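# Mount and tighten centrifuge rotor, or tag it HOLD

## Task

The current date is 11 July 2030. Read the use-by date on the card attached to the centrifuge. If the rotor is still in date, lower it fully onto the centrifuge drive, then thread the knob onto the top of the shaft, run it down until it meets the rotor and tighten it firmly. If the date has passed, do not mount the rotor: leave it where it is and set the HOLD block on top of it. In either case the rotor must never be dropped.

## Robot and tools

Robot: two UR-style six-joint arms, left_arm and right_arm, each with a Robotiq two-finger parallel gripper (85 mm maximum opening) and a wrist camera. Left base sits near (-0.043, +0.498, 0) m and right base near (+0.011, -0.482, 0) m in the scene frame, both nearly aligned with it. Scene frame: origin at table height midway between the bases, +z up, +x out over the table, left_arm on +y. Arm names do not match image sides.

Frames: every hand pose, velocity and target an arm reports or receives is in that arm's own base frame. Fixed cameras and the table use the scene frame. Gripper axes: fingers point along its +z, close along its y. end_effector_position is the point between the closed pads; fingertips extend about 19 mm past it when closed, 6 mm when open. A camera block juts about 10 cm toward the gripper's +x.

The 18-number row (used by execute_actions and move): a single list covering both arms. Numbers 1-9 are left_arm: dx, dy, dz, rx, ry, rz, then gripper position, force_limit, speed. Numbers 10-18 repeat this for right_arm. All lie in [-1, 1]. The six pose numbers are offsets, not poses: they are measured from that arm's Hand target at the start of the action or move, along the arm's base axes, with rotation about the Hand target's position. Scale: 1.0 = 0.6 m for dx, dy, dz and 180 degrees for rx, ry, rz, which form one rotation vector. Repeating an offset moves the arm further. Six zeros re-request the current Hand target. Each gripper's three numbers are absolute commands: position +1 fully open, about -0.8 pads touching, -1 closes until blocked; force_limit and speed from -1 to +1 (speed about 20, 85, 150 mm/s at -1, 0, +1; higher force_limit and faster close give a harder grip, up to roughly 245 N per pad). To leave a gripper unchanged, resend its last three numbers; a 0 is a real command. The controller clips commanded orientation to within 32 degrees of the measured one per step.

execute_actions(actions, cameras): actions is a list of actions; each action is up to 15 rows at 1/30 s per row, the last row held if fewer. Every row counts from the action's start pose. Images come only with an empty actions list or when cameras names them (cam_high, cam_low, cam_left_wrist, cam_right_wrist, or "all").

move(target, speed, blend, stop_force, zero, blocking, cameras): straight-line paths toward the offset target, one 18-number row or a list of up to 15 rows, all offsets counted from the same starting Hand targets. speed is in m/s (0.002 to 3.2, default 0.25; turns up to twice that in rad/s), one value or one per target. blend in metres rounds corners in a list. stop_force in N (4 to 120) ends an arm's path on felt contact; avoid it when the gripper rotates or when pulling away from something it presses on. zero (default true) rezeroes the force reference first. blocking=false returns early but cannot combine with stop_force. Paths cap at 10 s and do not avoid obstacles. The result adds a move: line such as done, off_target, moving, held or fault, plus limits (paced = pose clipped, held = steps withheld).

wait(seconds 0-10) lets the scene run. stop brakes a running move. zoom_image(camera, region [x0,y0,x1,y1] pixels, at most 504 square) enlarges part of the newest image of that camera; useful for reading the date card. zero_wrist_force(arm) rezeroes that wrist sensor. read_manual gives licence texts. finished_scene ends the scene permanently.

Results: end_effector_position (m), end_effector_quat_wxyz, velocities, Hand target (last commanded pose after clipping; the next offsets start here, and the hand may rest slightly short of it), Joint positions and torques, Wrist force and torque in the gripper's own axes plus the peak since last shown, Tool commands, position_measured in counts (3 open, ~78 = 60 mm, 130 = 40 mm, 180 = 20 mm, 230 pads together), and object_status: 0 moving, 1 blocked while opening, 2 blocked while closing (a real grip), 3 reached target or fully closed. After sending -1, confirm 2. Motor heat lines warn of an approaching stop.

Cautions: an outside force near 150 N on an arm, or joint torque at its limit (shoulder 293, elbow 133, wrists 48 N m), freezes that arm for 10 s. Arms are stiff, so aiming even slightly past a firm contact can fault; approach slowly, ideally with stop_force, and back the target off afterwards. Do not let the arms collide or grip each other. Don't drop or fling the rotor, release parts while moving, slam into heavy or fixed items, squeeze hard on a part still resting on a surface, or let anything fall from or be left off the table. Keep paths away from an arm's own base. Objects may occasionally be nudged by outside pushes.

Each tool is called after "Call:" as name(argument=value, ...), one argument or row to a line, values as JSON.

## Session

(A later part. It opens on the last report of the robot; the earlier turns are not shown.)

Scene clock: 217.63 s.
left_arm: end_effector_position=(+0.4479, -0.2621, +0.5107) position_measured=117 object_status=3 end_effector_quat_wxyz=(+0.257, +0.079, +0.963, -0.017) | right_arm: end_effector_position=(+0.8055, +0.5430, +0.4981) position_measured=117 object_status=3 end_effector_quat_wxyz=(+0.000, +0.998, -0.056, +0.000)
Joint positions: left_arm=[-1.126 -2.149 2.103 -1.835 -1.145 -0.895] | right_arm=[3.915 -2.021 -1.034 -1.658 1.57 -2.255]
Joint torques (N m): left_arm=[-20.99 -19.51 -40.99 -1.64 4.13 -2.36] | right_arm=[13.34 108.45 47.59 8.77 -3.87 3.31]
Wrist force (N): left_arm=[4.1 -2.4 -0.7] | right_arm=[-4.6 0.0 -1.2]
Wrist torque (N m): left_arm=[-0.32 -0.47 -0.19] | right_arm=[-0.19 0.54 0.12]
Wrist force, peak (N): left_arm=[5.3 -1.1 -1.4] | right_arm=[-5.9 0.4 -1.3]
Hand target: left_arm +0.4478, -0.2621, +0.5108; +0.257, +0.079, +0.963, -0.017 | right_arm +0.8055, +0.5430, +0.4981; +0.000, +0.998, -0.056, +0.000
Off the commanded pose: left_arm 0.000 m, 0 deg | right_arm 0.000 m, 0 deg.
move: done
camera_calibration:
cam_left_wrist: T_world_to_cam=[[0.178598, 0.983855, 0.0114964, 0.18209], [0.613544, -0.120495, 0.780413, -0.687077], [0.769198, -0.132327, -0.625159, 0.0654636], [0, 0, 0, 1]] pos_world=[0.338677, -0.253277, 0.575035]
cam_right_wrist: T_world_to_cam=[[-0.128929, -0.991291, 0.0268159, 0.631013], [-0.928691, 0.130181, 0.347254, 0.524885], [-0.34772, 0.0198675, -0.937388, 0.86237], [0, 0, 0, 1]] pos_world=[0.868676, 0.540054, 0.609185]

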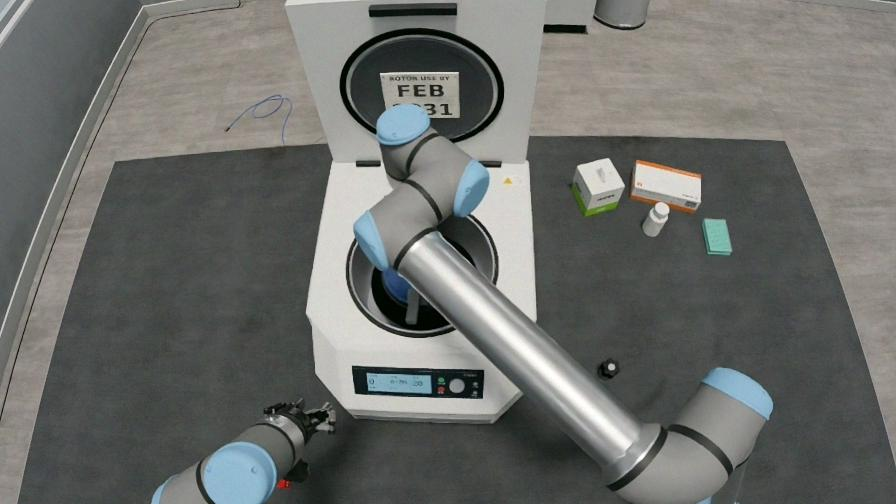

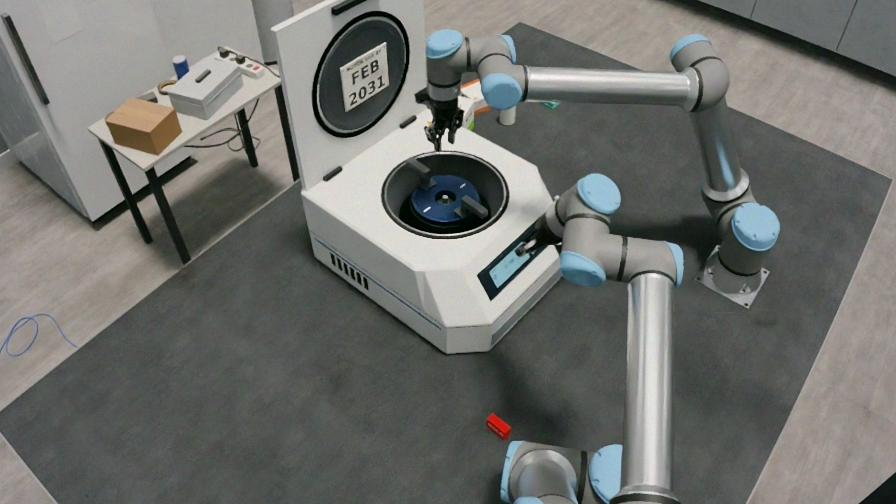

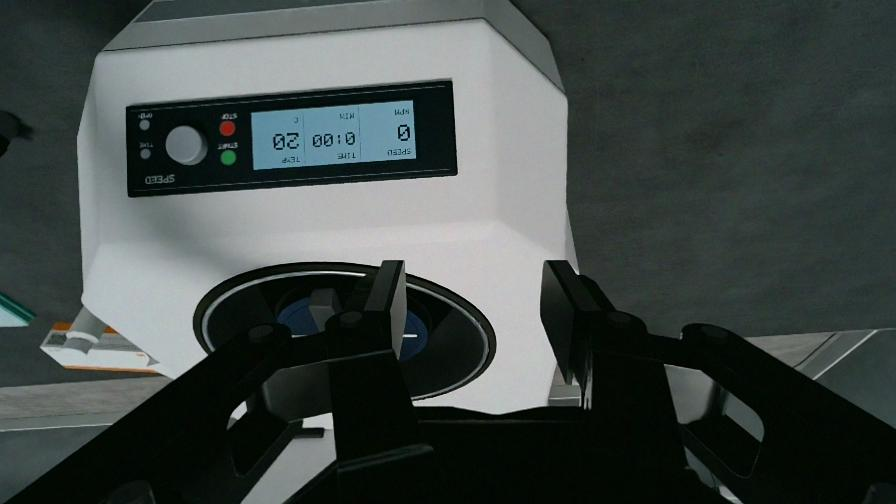

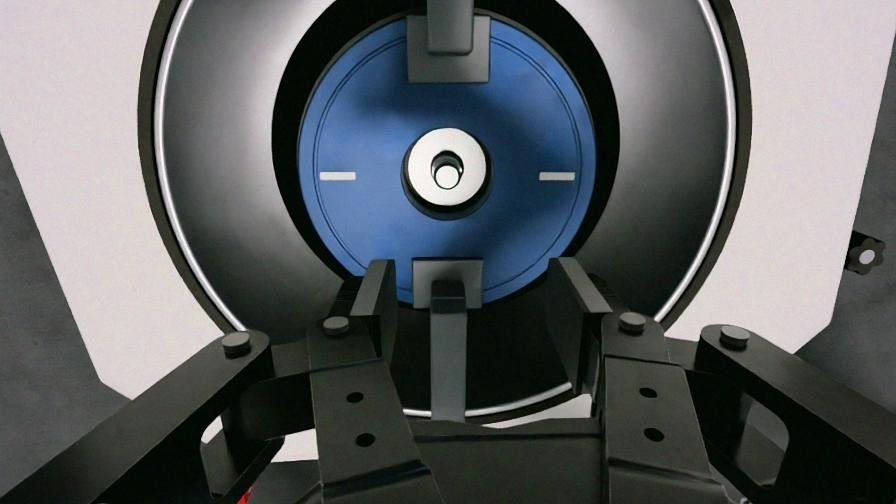

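Call:
move(
  target=[
    [0,0,0,0,0,0,0.1,1,-1,-0.359,-0.6,0,0,0,0,1,1,-1],
    [0,0,0,0,0,0,0.1,1,-1,-0.359,-0.872,-0.38,0,0,0,1,1,-1],
  ],
  speed=0.35,
  blend=[0.08,0],
  cameras=["cam_right_wrist","cam_low"],
)

Scene clock: 222.23 s.
left_arm: end_effector_position=(+0.4478, -0.2621, +0.5108) position_measured=117 object_status=3 end_effector_quat_wxyz=(+0.257, +0.079, +0.963, -0.017) | right_arm: end_effector_position=(+0.5901, +0.0199, +0.2702) position_measured=3 object_status=3 end_effector_quat_wxyz=(+0.000, +0.998, -0.056, +0.000)
Joint positions: left_arm=[-1.126 -2.149 2.103 -1.835 -1.145 -0.895] | right_arm=[3.475 -1.445 -2.119 -1.148 1.57 -2.695]
Joint torques (N m): left_arm=[-22.33 -20.91 -41.71 -2.22 3.88 -2.49] | right_arm=[-12.04 26.05 43.21 8.21 3.01 -4.3]
Wrist force (N): left_arm=[4.3 -1.9 -0.9] | right_arm=[-4.7 0.2 -1.3]
Wrist torque (N m): left_arm=[-0.25 -0.50 -0.19] | right_arm=[-0.14 0.55 0.37]
Wrist force, peak (N): left_arm=[4.5 -2.3 -0.5] | right_arm=[-5.8 0.7 -2.3]
Hand target: left_arm +0.4478, -0.2621, +0.5108; +0.257, +0.079, +0.963, -0.017 | right_arm +0.5901, +0.0198, +0.2701; +0.000, +0.998, -0.056, +0.000
Off the commanded pose: left_arm 0.000 m, 0 deg | right_arm 0.000 m, 0 deg.
move: done
camera_calibration:
cam_right_wrist: T_world_to_cam=[[-0.128918, -0.991293, 0.0268117, 0.0906908], [-0.928693, 0.130169, 0.347254, 0.472004], [-0.34772, 0.0198676, -0.937388, 0.5842], [0, 0, 0, 1]] pos_world=[0.653176, 0.0168541, 0.381285]
Images, in order (width x height): cam_low 896x504, cam_right_wrist 896x504.

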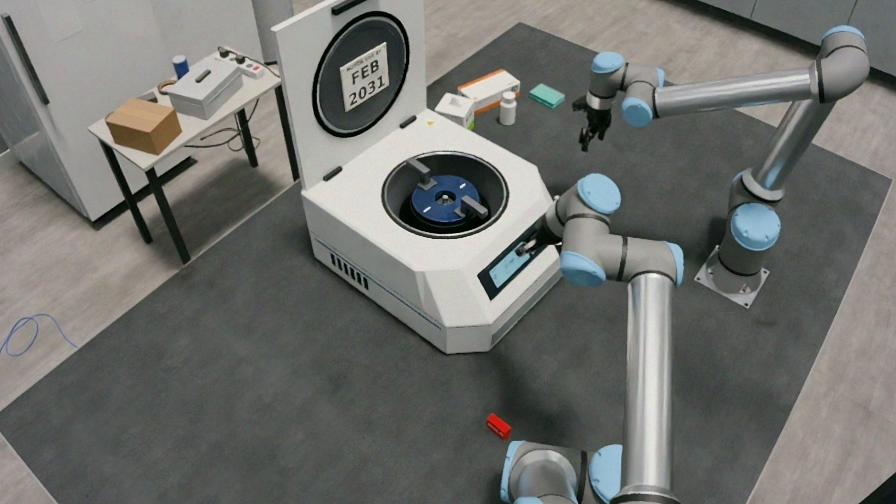

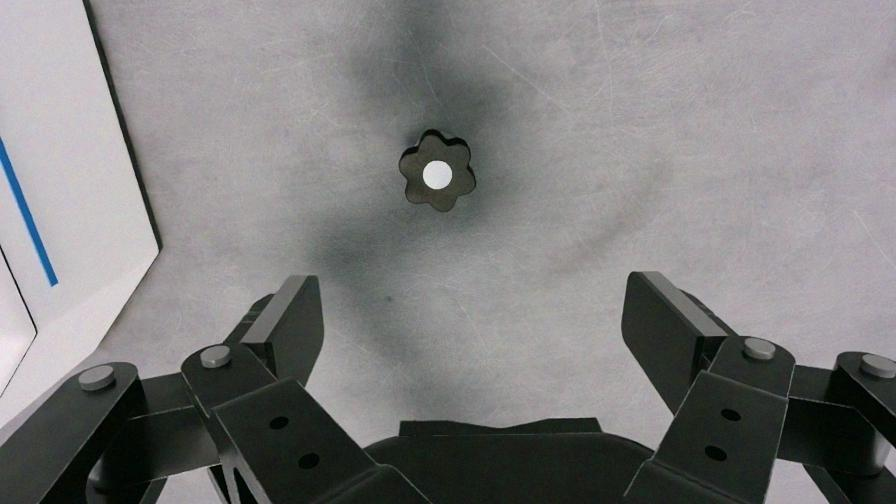

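Call:
move(
  target=[
    [0,0,0,0,0,0,0.1,1,-1,-0.0015,0.0061,-0.27,0,0,0.05,1,1,-1],
    [0,0,0,0,0,0,0.1,1,-1,-0.0015,0.0061,-0.3735,0,0,0.05,1,1,-1],
  ],
  speed=[0.25,0.1],
  blend=[0.01,0],
  cameras=["cam_right_wrist"],
)

Scene clock: 225.87 s.
left_arm: end_effector_position=(+0.4478, -0.2621, +0.5108) position_measured=117 object_status=3 end_effector_quat_wxyz=(+0.257, +0.079, +0.963, -0.017) | right_arm: end_effector_position=(+0.5892, +0.0235, +0.0461) position_measured=3 object_status=3 end_effector_quat_wxyz=(+0.000, +1.000, +0.022, +0.000)
Joint positions: left_arm=[-1.126 -2.149 2.103 -1.835 -1.145 -0.895] | right_arm=[3.481 -1.732 -2.332 -0.648 1.57 -2.846]
Joint torques (N m): left_arm=[-21.14 -21.55 -41.26 -2.04 3.92 -2.31] | right_arm=[-11.09 38.72 28.62 8.67 2.86 -4.65]
Wrist force (N): left_arm=[4.0 -2.3 -0.5] | right_arm=[-5.0 0.2 -1.3]
Wrist torque (N m): left_arm=[-0.32 -0.46 -0.19] | right_arm=[-0.16 0.62 0.40]
Wrist force, peak (N): left_arm=[4.5 -2.3 -1.0] | right_arm=[-5.1 0.0 -3.7]
Hand target: left_arm +0.4478, -0.2621, +0.5108; +0.257, +0.079, +0.963, -0.017 | right_arm +0.5892, +0.0235, +0.0460; +0.000, +1.000, +0.022, +0.000
Off the commanded pose: left_arm 0.000 m, 0 deg | right_arm 0.000 m, 0 deg.
move: done
camera_calibration:
cam_right_wrist: T_world_to_cam=[[0.0277777, -0.999255, 0.0267977, 0.0080238], [-0.937639, -0.0167536, 0.347207, 0.557322], [-0.346499, -0.0347712, -0.937406, 0.374338], [0, 0, 0, 1]] pos_world=[0.652051, 0.0303711, 0.157185]
Images, in order (width x height): cam_right_wrist 896x504.

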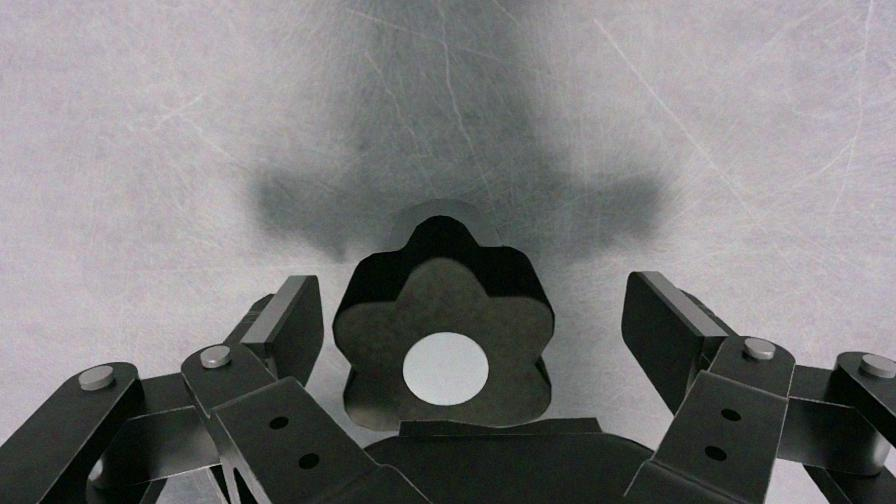

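Call:
move(
  target=[0,0,0,0,0,0,0.1,1,-1,-0.0075,0.0105,0,0,0,0.0,-0.02,-1,-1],
  speed=0.05,
  cameras=["cam_right_wrist"],
)

Scene clock: 230.70 s.
left_arm: end_effector_position=(+0.4478, -0.2621, +0.5108) position_measured=117 object_status=3 end_effector_quat_wxyz=(+0.257, +0.079, +0.963, -0.017) | right_arm: end_effector_position=(+0.5847, +0.0298, +0.0460) position_measured=108 object_status=2 end_effector_quat_wxyz=(+0.000, +1.000, +0.022, +0.000)
Joint positions: left_arm=[-1.126 -2.149 2.103 -1.835 -1.145 -0.895] | right_arm=[3.495 -1.726 -2.34 -0.646 1.57 -2.833]
Joint torques (N m): left_arm=[-21.98 -22.24 -41.46 -2.22 3.92 -2.23] | right_arm=[9.92 52 28.21 6.18 -0.75 3.21]
Wrist force (N): left_arm=[4.2 -2.1 -0.6] | right_arm=[-8.4 1.4 -14.3]
Wrist torque (N m): left_arm=[-0.28 -0.49 -0.19] | right_arm=[-0.07 0.67 0.10]
Wrist force, peak (N): left_arm=[4.5 -2.3 -0.7] | right_arm=[-8.4 1.1 -14.8]
Hand target: left_arm +0.4478, -0.2621, +0.5108; +0.257, +0.079, +0.963, -0.017 | right_arm +0.5847, +0.0298, +0.0460; +0.000, +1.000, +0.022, +0.000
Off the commanded pose: left_arm 0.000 m, 0 deg | right_arm 0.000 m, 0 deg.
move: done
camera_calibration:
cam_right_wrist: T_world_to_cam=[[0.0277765, -0.999255, 0.0267982, 0.0145448], [-0.937639, -0.0167523, 0.347207, 0.553209], [-0.346499, -0.0347712, -0.937406, 0.373001], [0, 0, 0, 1]] pos_world=[0.647551, 0.0367711, 0.157185]
Images, in order (width x height): cam_right_wrist 896x504.

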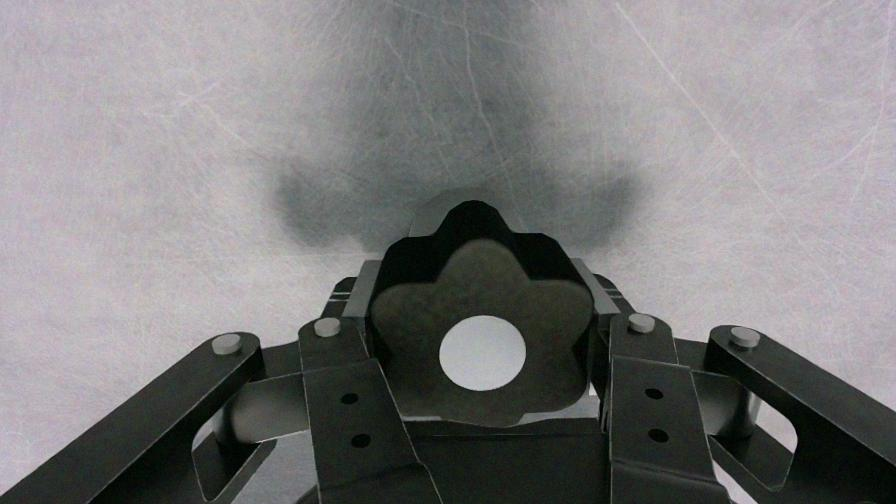

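Call:
move(
  target=[
    [0,0,0,0,0,0,0.1,1,-1,0,0,0,0,0,0,0.5,-1,0],
    [0,0,0,0,0,0,0.1,1,-1,0,0,0,0,0,0.5,0.5,-1,0],
    [0,0,0,0,0,0,0.1,1,-1,0,0,0,0,0,0.5,-0.02,-1,-1],
  ],
  speed=0.6,
  cameras=["cam_right_wrist"],
)

Scene clock: 235.90 s.
left_arm: end_effector_position=(+0.4478, -0.2621, +0.5108) position_measured=117 object_status=3 end_effector_quat_wxyz=(+0.257, +0.079, +0.963, -0.017) | right_arm: end_effector_position=(+0.5848, +0.0298, +0.0460) position_measured=95 object_status=0 end_effector_quat_wxyz=(+0.000, +0.691, +0.722, +0.000)
Joint positions: left_arm=[-1.126 -2.149 2.103 -1.835 -1.145 -0.895] | right_arm=[3.494 -1.726 -2.34 -0.646 1.571 -4.404]
Joint torques (N m): left_arm=[-20.91 -21.44 -41.76 -2.37 4.05 -2.26] | right_arm=[-11.2 36.62 28.79 1.21 2.93 -4.72]
Wrist force (N): left_arm=[4.1 -2.1 -0.6] | right_arm=[-6.8 -7.5 -25.2]
Wrist torque (N m): left_arm=[-0.28 -0.47 -0.19] | right_arm=[-0.31 0.64 0.39]
Wrist force, peak (N): left_arm=[4.4 -2.4 -0.6] | right_arm=[-6.7 -7.8 -25.9]
Hand target: left_arm +0.4478, -0.2621, +0.5108; +0.257, +0.079, +0.963, -0.017 | right_arm +0.5847, +0.0298, +0.0460; +0.000, +0.691, +0.723, +0.000
Off the commanded pose: left_arm 0.000 m, 0 deg | right_arm 0.000 m, 0 deg.
move: done
camera_calibration:
cam_right_wrist: T_world_to_cam=[[0.999251, 0.0278131, 0.0268911, -0.584197], [0.0167544, -0.937638, 0.347209, 0.0225224], [0.0348711, -0.346498, -0.937402, 0.159266], [0, 0, 0, 1]] pos_world=[0.577829, 0.0925515, 0.157186]
Images, in order (width x height): cam_right_wrist 896x504.

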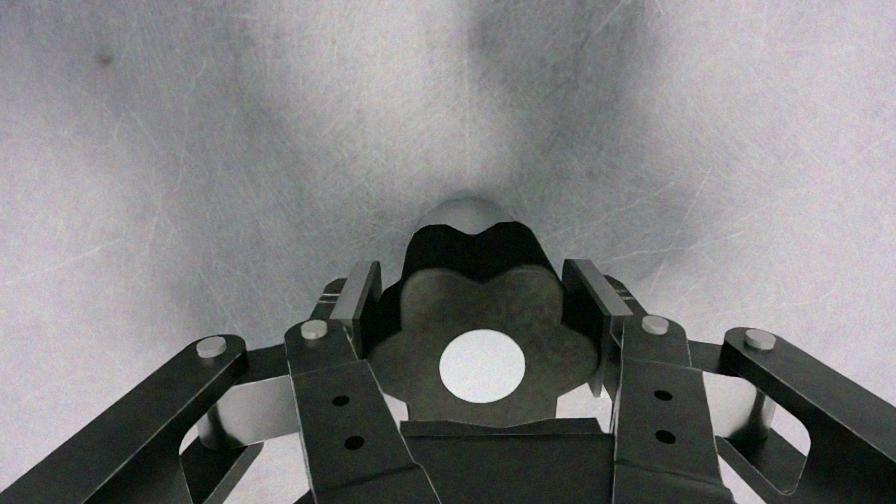

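Call:
move(
  target=[
    [0,0,0,0,0,0,0.1,1,-1,0,0,0,0,0,0,0.5,-1,0],
    [0,0,0,0,0,0,0.1,1,-1,0,0,0,0,0,0.5,0.5,-1,0],
    [0,0,0,0,0,0,0.1,1,-1,0,0,0,0,0,0.5,-0.02,-1,-1],
    [0,0,0,0,0,0,0.1,1,-1,0,0,0.033,0,0,0.5,-0.02,-1,-1],
  ],
  speed=[0.6,0.6,0.6,0.1],
  cameras=["cam_right_wrist"],
)

Scene clock: 241.07 s.
left_arm: end_effector_position=(+0.4478, -0.2621, +0.5108) position_measured=117 object_status=3 end_effector_quat_wxyz=(+0.257, +0.079, +0.963, -0.017) | right_arm: end_effector_position=(+0.5847, +0.0298, +0.0657) position_measured=108 object_status=2 end_effector_quat_wxyz=(+0.000, -0.022, +1.000, +0.000)
Joint positions: left_arm=[-1.126 -2.149 2.103 -1.835 -1.145 -0.895] | right_arm=[3.494 -1.691 -2.327 -0.694 1.571 -5.975]
Joint torques (N m): left_arm=[-22.33 -22.48 -41.68 -2.33 3.91 -2.25] | right_arm=[-7.38 62.51 46.13 1.53 2.49 -3.5]
Wrist force (N): left_arm=[4.1 -2.2 -0.8] | right_arm=[-4.9 0.4 2.7]
Wrist torque (N m): left_arm=[-0.30 -0.47 -0.19] | right_arm=[-0.13 0.61 0.40]
Wrist force, peak (N): left_arm=[4.6 -2.2 -0.7] | right_arm=[-6.9 -7.0 -26.7]
Hand target: left_arm +0.4478, -0.2621, +0.5108; +0.257, +0.079, +0.963, -0.017 | right_arm +0.5847, +0.0298, +0.0658; +0.000, -0.022, +1.000, +0.000
Off the commanded pose: left_arm 0.000 m, 0 deg | right_arm 0.000 m, 0 deg.
move: done
camera_calibration:
cam_right_wrist: T_world_to_cam=[[-0.0277777, 0.999255, 0.0267977, -0.0130534], [0.937639, 0.0167536, 0.347207, -0.551198], [0.346499, 0.0347712, -0.937406, -0.0158355], [0, 0, 0, 1]] pos_world=[0.521949, 0.0228289, 0.176885]
Images, in order (width x height): cam_right_wrist 896x504.

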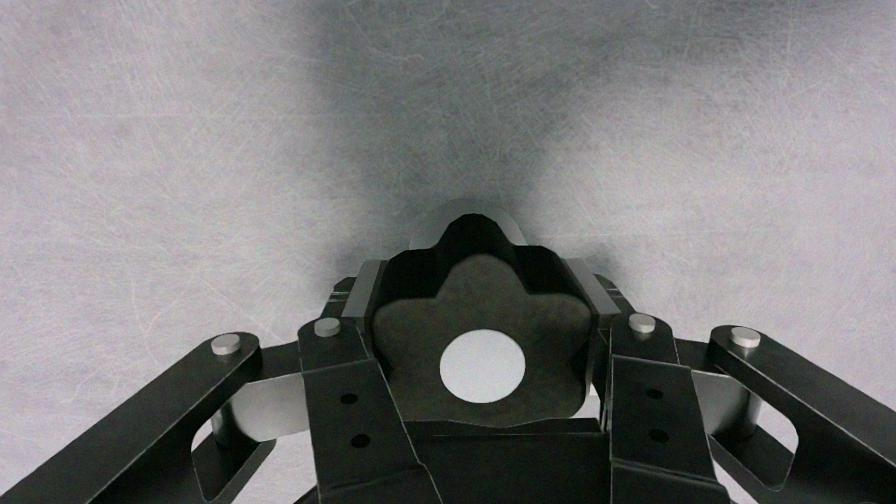

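Call:
move(
  target=[
    [0,0,0,0,0,0,0.1,1,-1,0,0,0,0,0,0,-1,0.6,-1],
    [0,0,0,0,0,0,0.1,1,-1,0.03,0.08,0.64,0,0,0,-1,0.6,-1],
    [0,0,0,0,0,0,0.1,1,-1,0.3638,0.78,0.64,0,0,0,-1,0.6,-1],
    [0,0,0,0,0,0,0.1,1,-1,0.3638,0.86,0.505,0,0,0,-1,0.6,-1],
  ],
  speed=0.3,
  blend=[0,0.08,0.03,0],
  cameras=["all"],
)

Scene clock: 246.47 s.
left_arm: end_effector_position=(+0.4478, -0.2621, +0.5108) position_measured=117 object_status=3 end_effector_quat_wxyz=(+0.257, +0.079, +0.963, -0.017) | right_arm: end_effector_position=(+0.8030, +0.5457, +0.3690) position_measured=110 object_status=2 end_effector_quat_wxyz=(+0.000, -0.022, +1.000, +0.000)
Joint positions: left_arm=[-1.126 -2.149 2.103 -1.835 -1.145 -0.895] | right_arm=[3.919 -2.026 -1.253 -1.434 1.571 -5.55]
Joint torques (N m): left_arm=[-21.17 -21.02 -42.08 -2.47 3.97 -2.29] | right_arm=[11.98 86.26 50.82 9.06 2.08 3.13]
Wrist force (N): left_arm=[4.3 -2.0 -0.5] | right_arm=[-5.1 0.1 2.5]
Wrist torque (N m): left_arm=[-0.26 -0.49 -0.19] | right_arm=[-0.15 0.60 0.13]
Wrist force, peak (N): left_arm=[4.7 -2.3 -0.6] | right_arm=[-4.8 0.0 6.8]
Hand target: left_arm +0.4478, -0.2621, +0.5108; +0.257, +0.079, +0.963, -0.017 | right_arm +0.8030, +0.5458, +0.3688; +0.000, -0.022, +1.000, +0.000
Off the commanded pose: left_arm 0.000 m, 0 deg | right_arm 0.000 m, 0 deg.
move: done
camera_calibration:
cam_left_wrist: T_world_to_cam=[[0.178585, 0.983857, 0.0115077, 0.182106], [0.613496, -0.120488, 0.780452, -0.68702], [0.769239, -0.132317, -0.62511, 0.0655008], [0, 0, 0, 1]] pos_world=[0.338577, -0.253277, 0.575035]
cam_right_wrist: T_world_to_cam=[[-0.0277789, 0.999255, 0.0267946, -0.530631], [0.937606, 0.0167526, 0.347295, -0.869724], [0.346587, 0.0347703, -0.937373, 0.174761], [0, 0, 0, 1]] pos_world=[0.740149, 0.538729, 0.480085]

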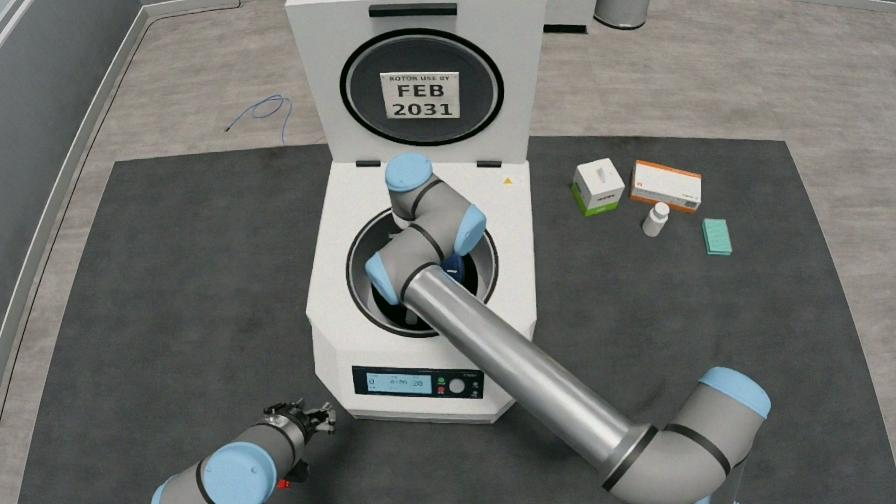

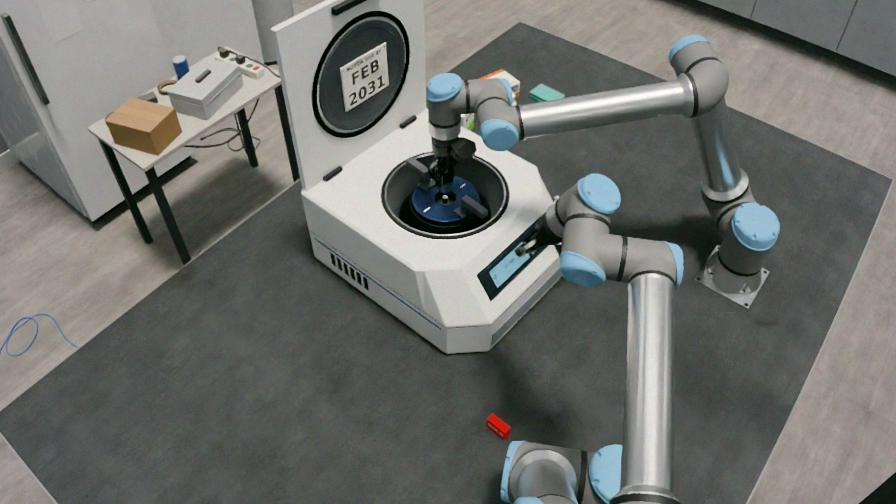

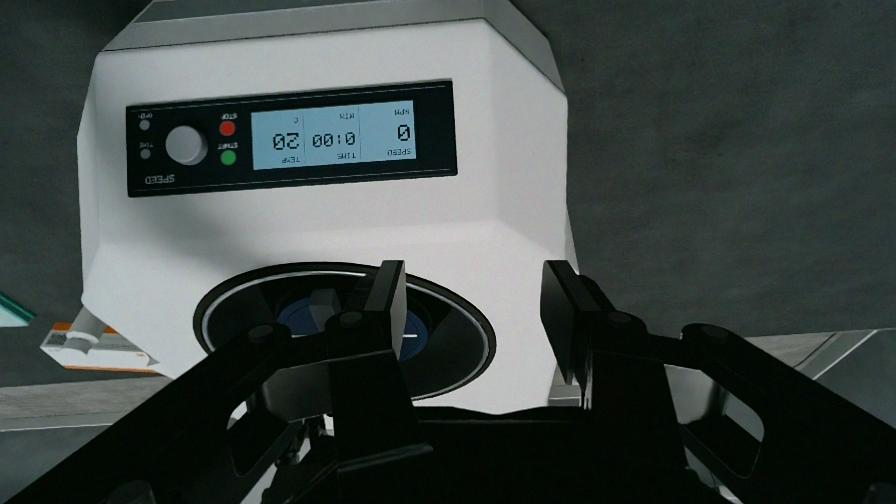

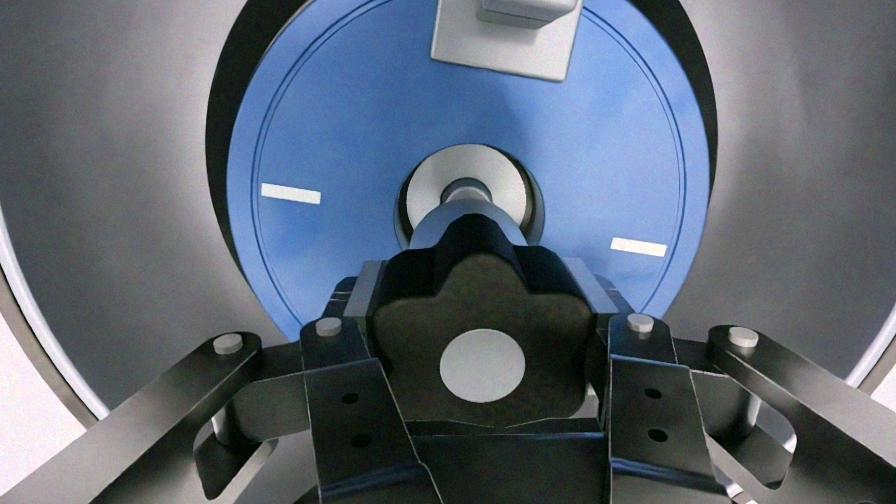

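Call:
move(
  target=[0,0,0,0,0,0,0.1,1,-1,-0.0022,0.0061,-0.025,0,0,0,-1,0.6,-1],
  speed=0.05,
  cameras=["cam_low","cam_right_wrist"],
)

Call:
zoom_image(
  camera="cam_low",
  region=[400, 150, 490, 240],
)

Scene clock: 248.73 s.
left_arm: end_effector_position=(+0.4478, -0.2621, +0.5108) position_measured=117 object_status=3 end_effector_quat_wxyz=(+0.257, +0.079, +0.963, -0.017) | right_arm: end_effector_position=(+0.8017, +0.5494, +0.3539) position_measured=110 object_status=2 end_effector_quat_wxyz=(+0.000, -0.022, +1.000, +0.000)
Joint positions: left_arm=[-1.126 -2.149 2.103 -1.835 -1.145 -0.895] | right_arm=[3.922 -2.031 -1.272 -1.41 1.571 -5.546]
Joint torques (N m): left_arm=[-21.91 -21.17 -42.43 -2.43 3.92 -2.33] | right_arm=[11.76 87.83 51.97 9.06 0.79 3.49]
Wrist force (N): left_arm=[4.2 -2.0 -0.5] | right_arm=[-5.3 0.2 2.8]
Wrist torque (N m): left_arm=[-0.27 -0.48 -0.19] | right_arm=[-0.14 0.64 0.12]
Wrist force, peak (N): left_arm=[4.4 -2.2 -0.6] | right_arm=[-5.1 0.7 3.4]
Hand target: left_arm +0.4478, -0.2621, +0.5108; +0.257, +0.079, +0.963, -0.017 | right_arm +0.8017, +0.5494, +0.3538; +0.000, -0.022, +1.000, +0.000
Off the commanded pose: left_arm 0.000 m, 0 deg | right_arm 0.000 m, 0 deg.
move: done
camera_calibration:
cam_right_wrist: T_world_to_cam=[[-0.0277777, 0.999255, 0.0267977, -0.533964], [0.937639, 0.0167536, 0.347207, -0.863342], [0.346499, 0.0347712, -0.937406, 0.161102], [0, 0, 0, 1]] pos_world=[0.738849, 0.542429, 0.465085]
Images, in order (width x height): cam_low 896x504, cam_right_wrist 896x504.

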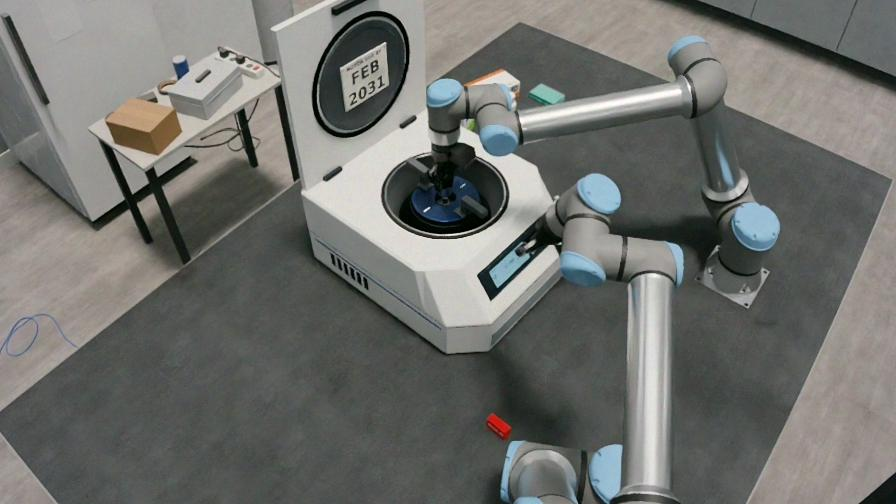

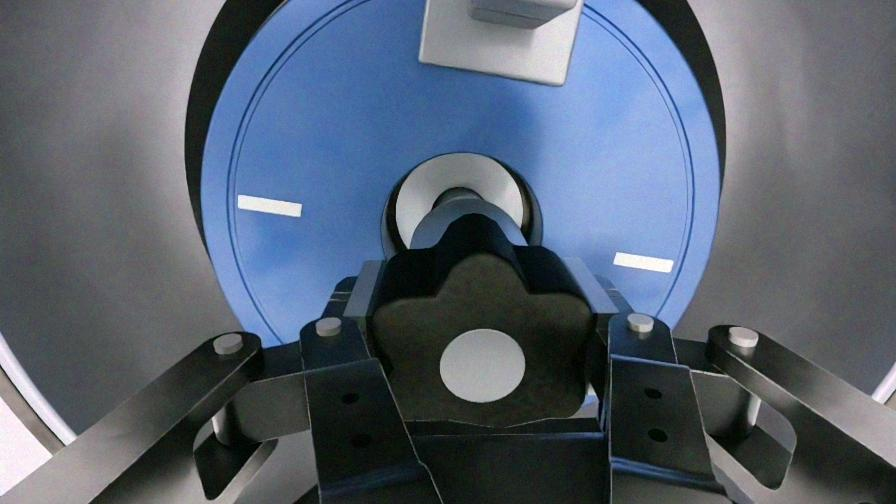

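Scaled by 5.600 from the camera's 896x504 image, which has a finer 1280x720 frame.

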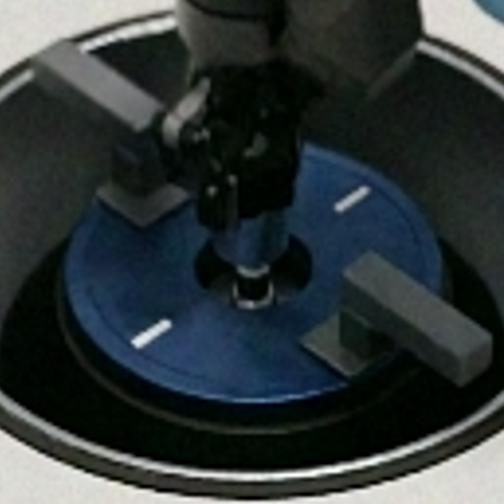

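Call:
move(
  target=[0,0,0,0,0,0,0.1,1,-1,0,0,-0.05,0,0,0,-1,0.6,-1],
  speed=0.012,
  stop_force=8,
  cameras=["cam_low","cam_right_wrist"],
)

Call:
zoom_image(
  camera="cam_low",
  region=[400, 150, 490, 240],
)

Scene clock: 252.43 s.
left_arm: end_effector_position=(+0.4478, -0.2621, +0.5108) position_measured=117 object_status=3 end_effector_quat_wxyz=(+0.257, +0.079, +0.963, -0.017) | right_arm: end_effector_position=(+0.8017, +0.5494, +0.3241) position_measured=110 object_status=2 end_effector_quat_wxyz=(+0.000, -0.022, +1.000, +0.000)
Joint positions: left_arm=[-1.126 -2.149 2.103 -1.835 -1.145 -0.895] | right_arm=[3.922 -2.04 -1.311 -1.361 1.571 -5.546]
Joint torques (N m): left_arm=[-20.33 -20.59 -42.22 -2.63 3.94 -2.15] | right_arm=[11.57 87.36 61.92 4.17 -1.22 3.07]
Wrist force (N): left_arm=[4.1 -2.0 -0.5] | right_arm=[0.8 -4.9 -5.7]
Wrist torque (N m): left_arm=[-0.26 -0.47 -0.19] | right_arm=[0.12 0.84 0.11]
Wrist force, peak (N): left_arm=[4.2 -2.7 -0.6] | right_arm=[0.4 -4.7 -6.5]
Hand target: left_arm +0.4478, -0.2621, +0.5108; +0.257, +0.079, +0.963, -0.017 | right_arm +0.8017, +0.5494, +0.3242; +0.000, -0.022, +1.000, +0.000
Off the commanded pose: left_arm 0.000 m, 0 deg | right_arm 0.000 m, 0 deg.
move: contact (right_arm)
camera_calibration:
cam_right_wrist: T_world_to_cam=[[-0.0277777, 0.999255, 0.0267977, -0.533163], [0.937639, 0.0167536, 0.347207, -0.85296], [0.346499, 0.0347712, -0.937406, 0.133074], [0, 0, 0, 1]] pos_world=[0.738849, 0.542429, 0.435185]
Images, in order (width x height): cam_low 896x504, cam_right_wrist 896x504.

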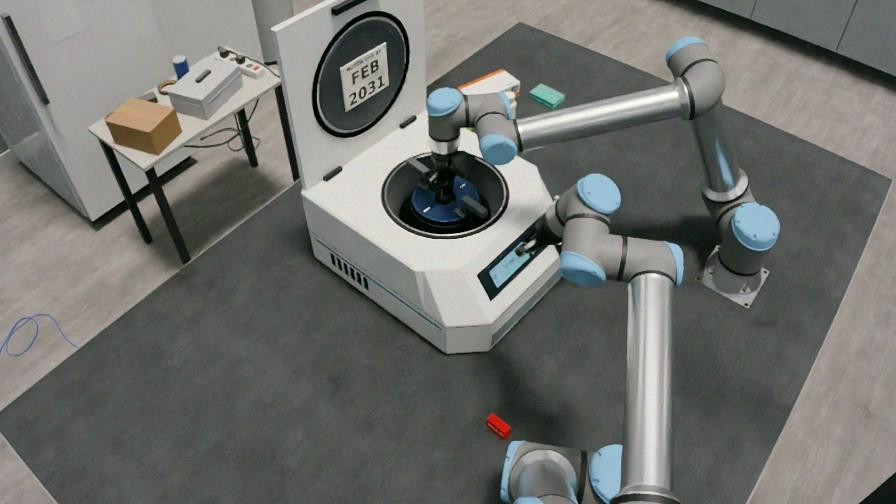

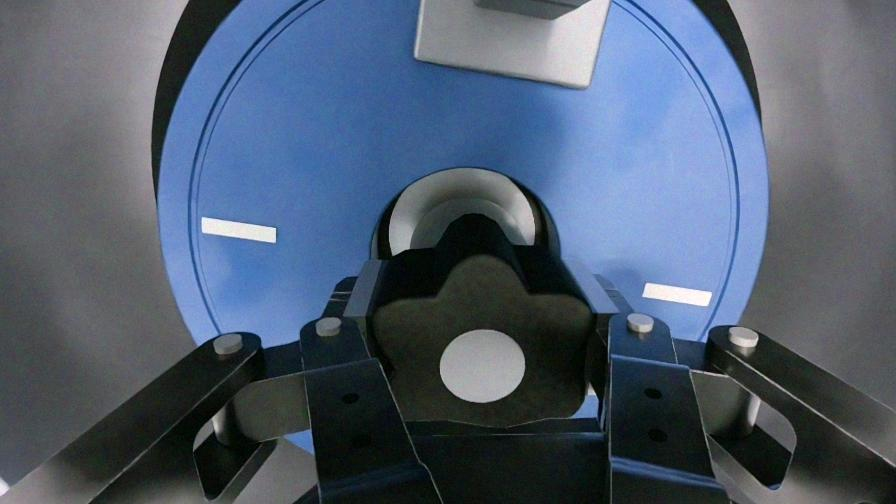

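Scaled by 5.600 from the camera's 896x504 image, which has a finer 1280x720 frame.

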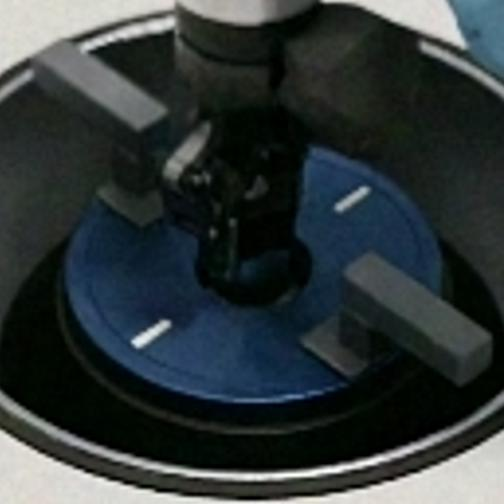

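Call:
move(
  target=[0,0,0,0,0,0,0.1,1,-1,-0.0008,-0.0007,0,0,0,0,-1,0.6,-1],
  speed=0.02,
)

Scene clock: 253.67 s.
left_arm: end_effector_position=(+0.4478, -0.2621, +0.5108) position_measured=117 object_status=3 end_effector_quat_wxyz=(+0.257, +0.079, +0.963, -0.017) | right_arm: end_effector_position=(+0.8012, +0.5490, +0.3241) position_measured=110 object_status=2 end_effector_quat_wxyz=(+0.000, -0.022, +1.000, +0.000)
Joint positions: left_arm=[-1.126 -2.149 2.103 -1.835 -1.145 -0.895] | right_arm=[3.922 -2.039 -1.312 -1.361 1.571 -5.546]
Joint torques (N m): left_arm=[-21.29 -21.58 -41.8 -2.53 3.97 -2.07] | right_arm=[13.53 111.79 50.02 8.96 -1.52 3.17]
Wrist force (N): left_arm=[4.2 -2.2 -0.2] | right_arm=[-5.2 0.2 2.4]
Wrist torque (N m): left_arm=[-0.30 -0.49 -0.19] | right_arm=[-0.13 0.64 0.12]
Wrist force, peak (N): left_arm=[4.4 -2.4 -0.4] | right_arm=[0.7 -5.9 -4.8]
Hand target: left_arm +0.4478, -0.2621, +0.5108; +0.257, +0.079, +0.963, -0.017 | right_arm +0.8012, +0.5490, +0.3242; +0.000, -0.022, +1.000, +0.000
Off the commanded pose: left_arm 0.000 m, 0 deg | right_arm 0.000 m, 0 deg.
move: done

Call:
move(
  target=[0,0,0,0,0,0,0.1,1,-1,0,0,-0.03,0,0,0,-1,0.6,-1],
  speed=0.01,
  stop_force=8,
)

Scene clock: 255.13 s.
left_arm: end_effector_position=(+0.4478, -0.2621, +0.5108) position_measured=117 object_status=3 end_effector_quat_wxyz=(+0.257, +0.079, +0.963, -0.017) | right_arm: end_effector_position=(+0.8012, +0.5490, +0.3232) position_measured=110 object_status=2 end_effector_quat_wxyz=(+0.000, -0.022, +1.000, +0.000)
Joint positions: left_arm=[-1.126 -2.149 2.103 -1.835 -1.145 -0.895] | right_arm=[3.922 -2.04 -1.314 -1.359 1.571 -5.546]
Joint torques (N m): left_arm=[-20.78 -20.58 -42.91 -2.35 4.12 -2.34] | right_arm=[11.86 95.5 64.6 3.59 -1.5 3.19]
Wrist force (N): left_arm=[3.9 -1.9 -0.4] | right_arm=[1.4 -4.8 -2.2]
Wrist torque (N m): left_arm=[-0.25 -0.43 -0.19] | right_arm=[0.06 0.85 0.12]
Wrist force, peak (N): left_arm=[4.3 -2.1 -0.7] | right_arm=[1.1 -7.5 -12.0]
Hand target: left_arm +0.4478, -0.2621, +0.5108; +0.257, +0.079, +0.963, -0.017 | right_arm +0.8012, +0.5490, +0.3232; +0.000, -0.022, +1.000, +0.000 (not the last commanded pose)
Off the commanded pose: left_arm 0.000 m, 0 deg | right_arm 0.017 m, 0 deg.
move: contact (right_arm)

Call:
move(
  target=[0,0,0,0,0,0,0.1,1,-1,-0.0016,-0.0012,0,0,0,0,-1,0.6,-1],
  speed=0.02,
)

Call:
move(
  target=[0,0,0,0,0,0,0.1,1,-1,0,0,-0.03,0,0,0,-1,0.6,-1],
  speed=0.01,
  stop_force=8,
)

Scene clock: 256.60 s.
left_arm: end_effector_position=(+0.4478, -0.2621, +0.5108) position_measured=117 object_status=3 end_effector_quat_wxyz=(+0.257, +0.079, +0.963, -0.017) | right_arm: end_effector_position=(+0.8003, +0.5483, +0.3232) position_measured=110 object_status=2 end_effector_quat_wxyz=(+0.000, -0.022, +1.000, +0.000)
Joint positions: left_arm=[-1.126 -2.149 2.103 -1.835 -1.145 -0.895] | right_arm=[3.923 -2.038 -1.317 -1.358 1.571 -5.546]
Joint torques (N m): left_arm=[-21.22 -21 -42.35 -2.41 4.21 -2.29] | right_arm=[11.24 115.94 49.76 7.73 -1.26 3.12]
Wrist force (N): left_arm=[4.4 -2.5 -0.3] | right_arm=[-7.7 3.7 4.6]
Wrist torque (N m): left_arm=[-0.34 -0.51 -0.19] | right_arm=[-0.25 0.49 0.12]
Wrist force, peak (N): left_arm=[4.4 -2.5 -0.3] | right_arm=[-7.7 3.7 4.6]
Hand target: left_arm +0.4478, -0.2621, +0.5108; +0.257, +0.079, +0.963, -0.017 | right_arm +0.8002, +0.5483, +0.3232; +0.000, -0.022, +1.000, +0.000
Off the commanded pose: left_arm 0.000 m, 0 deg | right_arm 0.000 m, 0 deg.
move: done

Scene clock: 258.67 s.
left_arm: end_effector_position=(+0.4478, -0.2621, +0.5108) position_measured=117 object_status=3 end_effector_quat_wxyz=(+0.257, +0.079, +0.963, -0.017) | right_arm: end_effector_position=(+0.8002, +0.5483, +0.3148) position_measured=110 object_status=2 end_effector_quat_wxyz=(+0.000, -0.022, +1.000, +0.000)
Joint positions: left_arm=[-1.126 -2.149 2.103 -1.835 -1.145 -0.895] | right_arm=[3.923 -2.041 -1.327 -1.344 1.571 -5.546]
Joint torques (N m): left_arm=[-21.34 -21.14 -42.68 -2.74 3.97 -1.99] | right_arm=[7.04 99.57 59.21 -0.05 -1.3 3.09]
Wrist force (N): left_arm=[4.2 -2.1 -0.5] | right_arm=[-7.6 5.5 0.1]
Wrist torque (N m): left_arm=[-0.28 -0.49 -0.18] | right_arm=[-0.43 0.56 0.14]
Wrist force, peak (N): left_arm=[4.6 -2.0 -0.5] | right_arm=[-5.7 3.0 -10.7]
Hand target: left_arm +0.4478, -0.2621, +0.5108; +0.257, +0.079, +0.963, -0.017 | right_arm +0.8002, +0.5483, +0.3148; +0.000, -0.022, +1.000, +0.000 (not the last commanded pose)
Off the commanded pose: left_arm 0.000 m, 0 deg | right_arm 0.010 m, 0 deg.
move: contact (right_arm)

Call:
move(
  target=[0,0,0,0,0,0,0.1,1,-1,0.0002,0.0007,-0.0012,0,0,-0.5,-1,0.6,-1],
  speed=0.5,
)

Scene clock: 261.77 s.
left_arm: end_effector_position=(+0.4478, -0.2621, +0.5108) position_measured=117 object_status=3 end_effector_quat_wxyz=(+0.257, +0.079, +0.963, -0.017) | right_arm: end_effector_position=(+0.8004, +0.5487, +0.3141) position_measured=110 object_status=2 end_effector_quat_wxyz=(+0.000, +0.691, +0.723, +0.000)
Joint positions: left_arm=[-1.126 -2.149 2.103 -1.835 -1.145 -0.895] | right_arm=[3.923 -2.041 -1.328 -1.343 1.571 -3.975]
Joint torques (N m): left_arm=[-20.98 -20.82 -43.33 -2.33 3.96 -2.21] | right_arm=[10.68 84.28 30.61 0.83 -5.44 3.24]
Wrist force (N): left_arm=[4.0 -2.0 -0.6] | right_arm=[-5.3 -4.5 -26.2]
Wrist torque (N m): left_arm=[-0.27 -0.46 -0.19] | right_arm=[0.27 0.80 0.07]
Wrist force, peak (N): left_arm=[4.4 -2.4 -0.4] | right_arm=[-5.3 -4.5 -26.2]
Hand target: left_arm +0.4478, -0.2621, +0.5108; +0.257, +0.079, +0.963, -0.017 | right_arm +0.8003, +0.5487, +0.3141; +0.000, +0.691, +0.723, +0.000
Off the commanded pose: left_arm 0.000 m, 0 deg | right_arm 0.000 m, 0 deg.
move: done

Call:
move(
  target=[0,0,0,0,0,0,0.1,1,-1,0.0,0.0,0,0,0,-0.5,-1,0.6,-1],
  speed=0.5,
)

Scene clock: 264.47 s.
left_arm: end_effector_position=(+0.4478, -0.2621, +0.5108) position_measured=117 object_status=3 end_effector_quat_wxyz=(+0.257, +0.079, +0.963, -0.017) | right_arm: end_effector_position=(+0.8004, +0.5487, +0.3141) position_measured=110 object_status=2 end_effector_quat_wxyz=(+0.000, +1.000, +0.022, +0.000)
Joint positions: left_arm=[-1.126 -2.149 2.103 -1.835 -1.145 -0.895] | right_arm=[3.923 -2.042 -1.327 -1.344 1.57 -2.404]
Joint torques (N m): left_arm=[-19.48 -20.54 -42.89 -2.54 4.09 -1.79] | right_arm=[11.4 90.17 28.14 -2.94 -3.95 3.02]
Wrist force (N): left_arm=[4.3 -2.1 -0.5] | right_arm=[1.4 -3.4 -20.5]
Wrist torque (N m): left_arm=[-0.28 -0.49 -0.19] | right_arm=[0.27 0.90 0.09]
Wrist force, peak (N): left_arm=[4.6 -2.2 -0.6] | right_arm=[-5.4 -4.1 -25.6]
Hand target: left_arm +0.4478, -0.2621, +0.5108; +0.257, +0.079, +0.963, -0.017 | right_arm +0.8003, +0.5487, +0.3141; +0.000, +1.000, +0.022, +0.000
Off the commanded pose: left_arm 0.000 m, 0 deg | right_arm 0.000 m, 0 deg.
move: done

Call:
move(
  target=[0,0,0,0,0,0,0.1,1,-1,0.0003,0.0002,0,0,0,-0.75,-1,0.6,-1],
  speed=0.7,
)

Scene clock: 267.27 s.
left_arm: end_effector_position=(+0.4478, -0.2621, +0.5108) position_measured=117 object_status=3 end_effector_quat_wxyz=(+0.257, +0.079, +0.963, -0.017) | right_arm: end_effector_position=(+0.8005, +0.5488, +0.3141) position_measured=110 object_status=2 end_effector_quat_wxyz=(+0.000, -0.403, +0.915, +0.000)
Joint positions: left_arm=[-1.126 -2.149 2.103 -1.835 -1.145 -0.895] | right_arm=[3.923 -2.042 -1.326 -1.344 1.571 -0.048]
Joint torques (N m): left_arm=[-19.75 -20.97 -43.37 -2.57 3.95 -1.9] | right_arm=[27.73 83.83 32.53 0.8 1.04 3.09]
Wrist force (N): left_arm=[3.7 -2.2 -0.6] | right_arm=[1.6 -13.8 -24.6]
Wrist torque (N m): left_arm=[-0.30 -0.41 -0.19] | right_arm=[0.72 1.03 0.09]
Wrist force, peak (N): left_arm=[4.5 -2.4 -0.5] | right_arm=[5.7 -12.0 -26.3]
Hand target: left_arm +0.4478, -0.2621, +0.5108; +0.257, +0.079, +0.963, -0.017 | right_arm +0.8005, +0.5488, +0.3141; +0.000, -0.403, +0.915, +0.000
Off the commanded pose: left_arm 0.000 m, 0 deg | right_arm 0.000 m, 0 deg.
move: done


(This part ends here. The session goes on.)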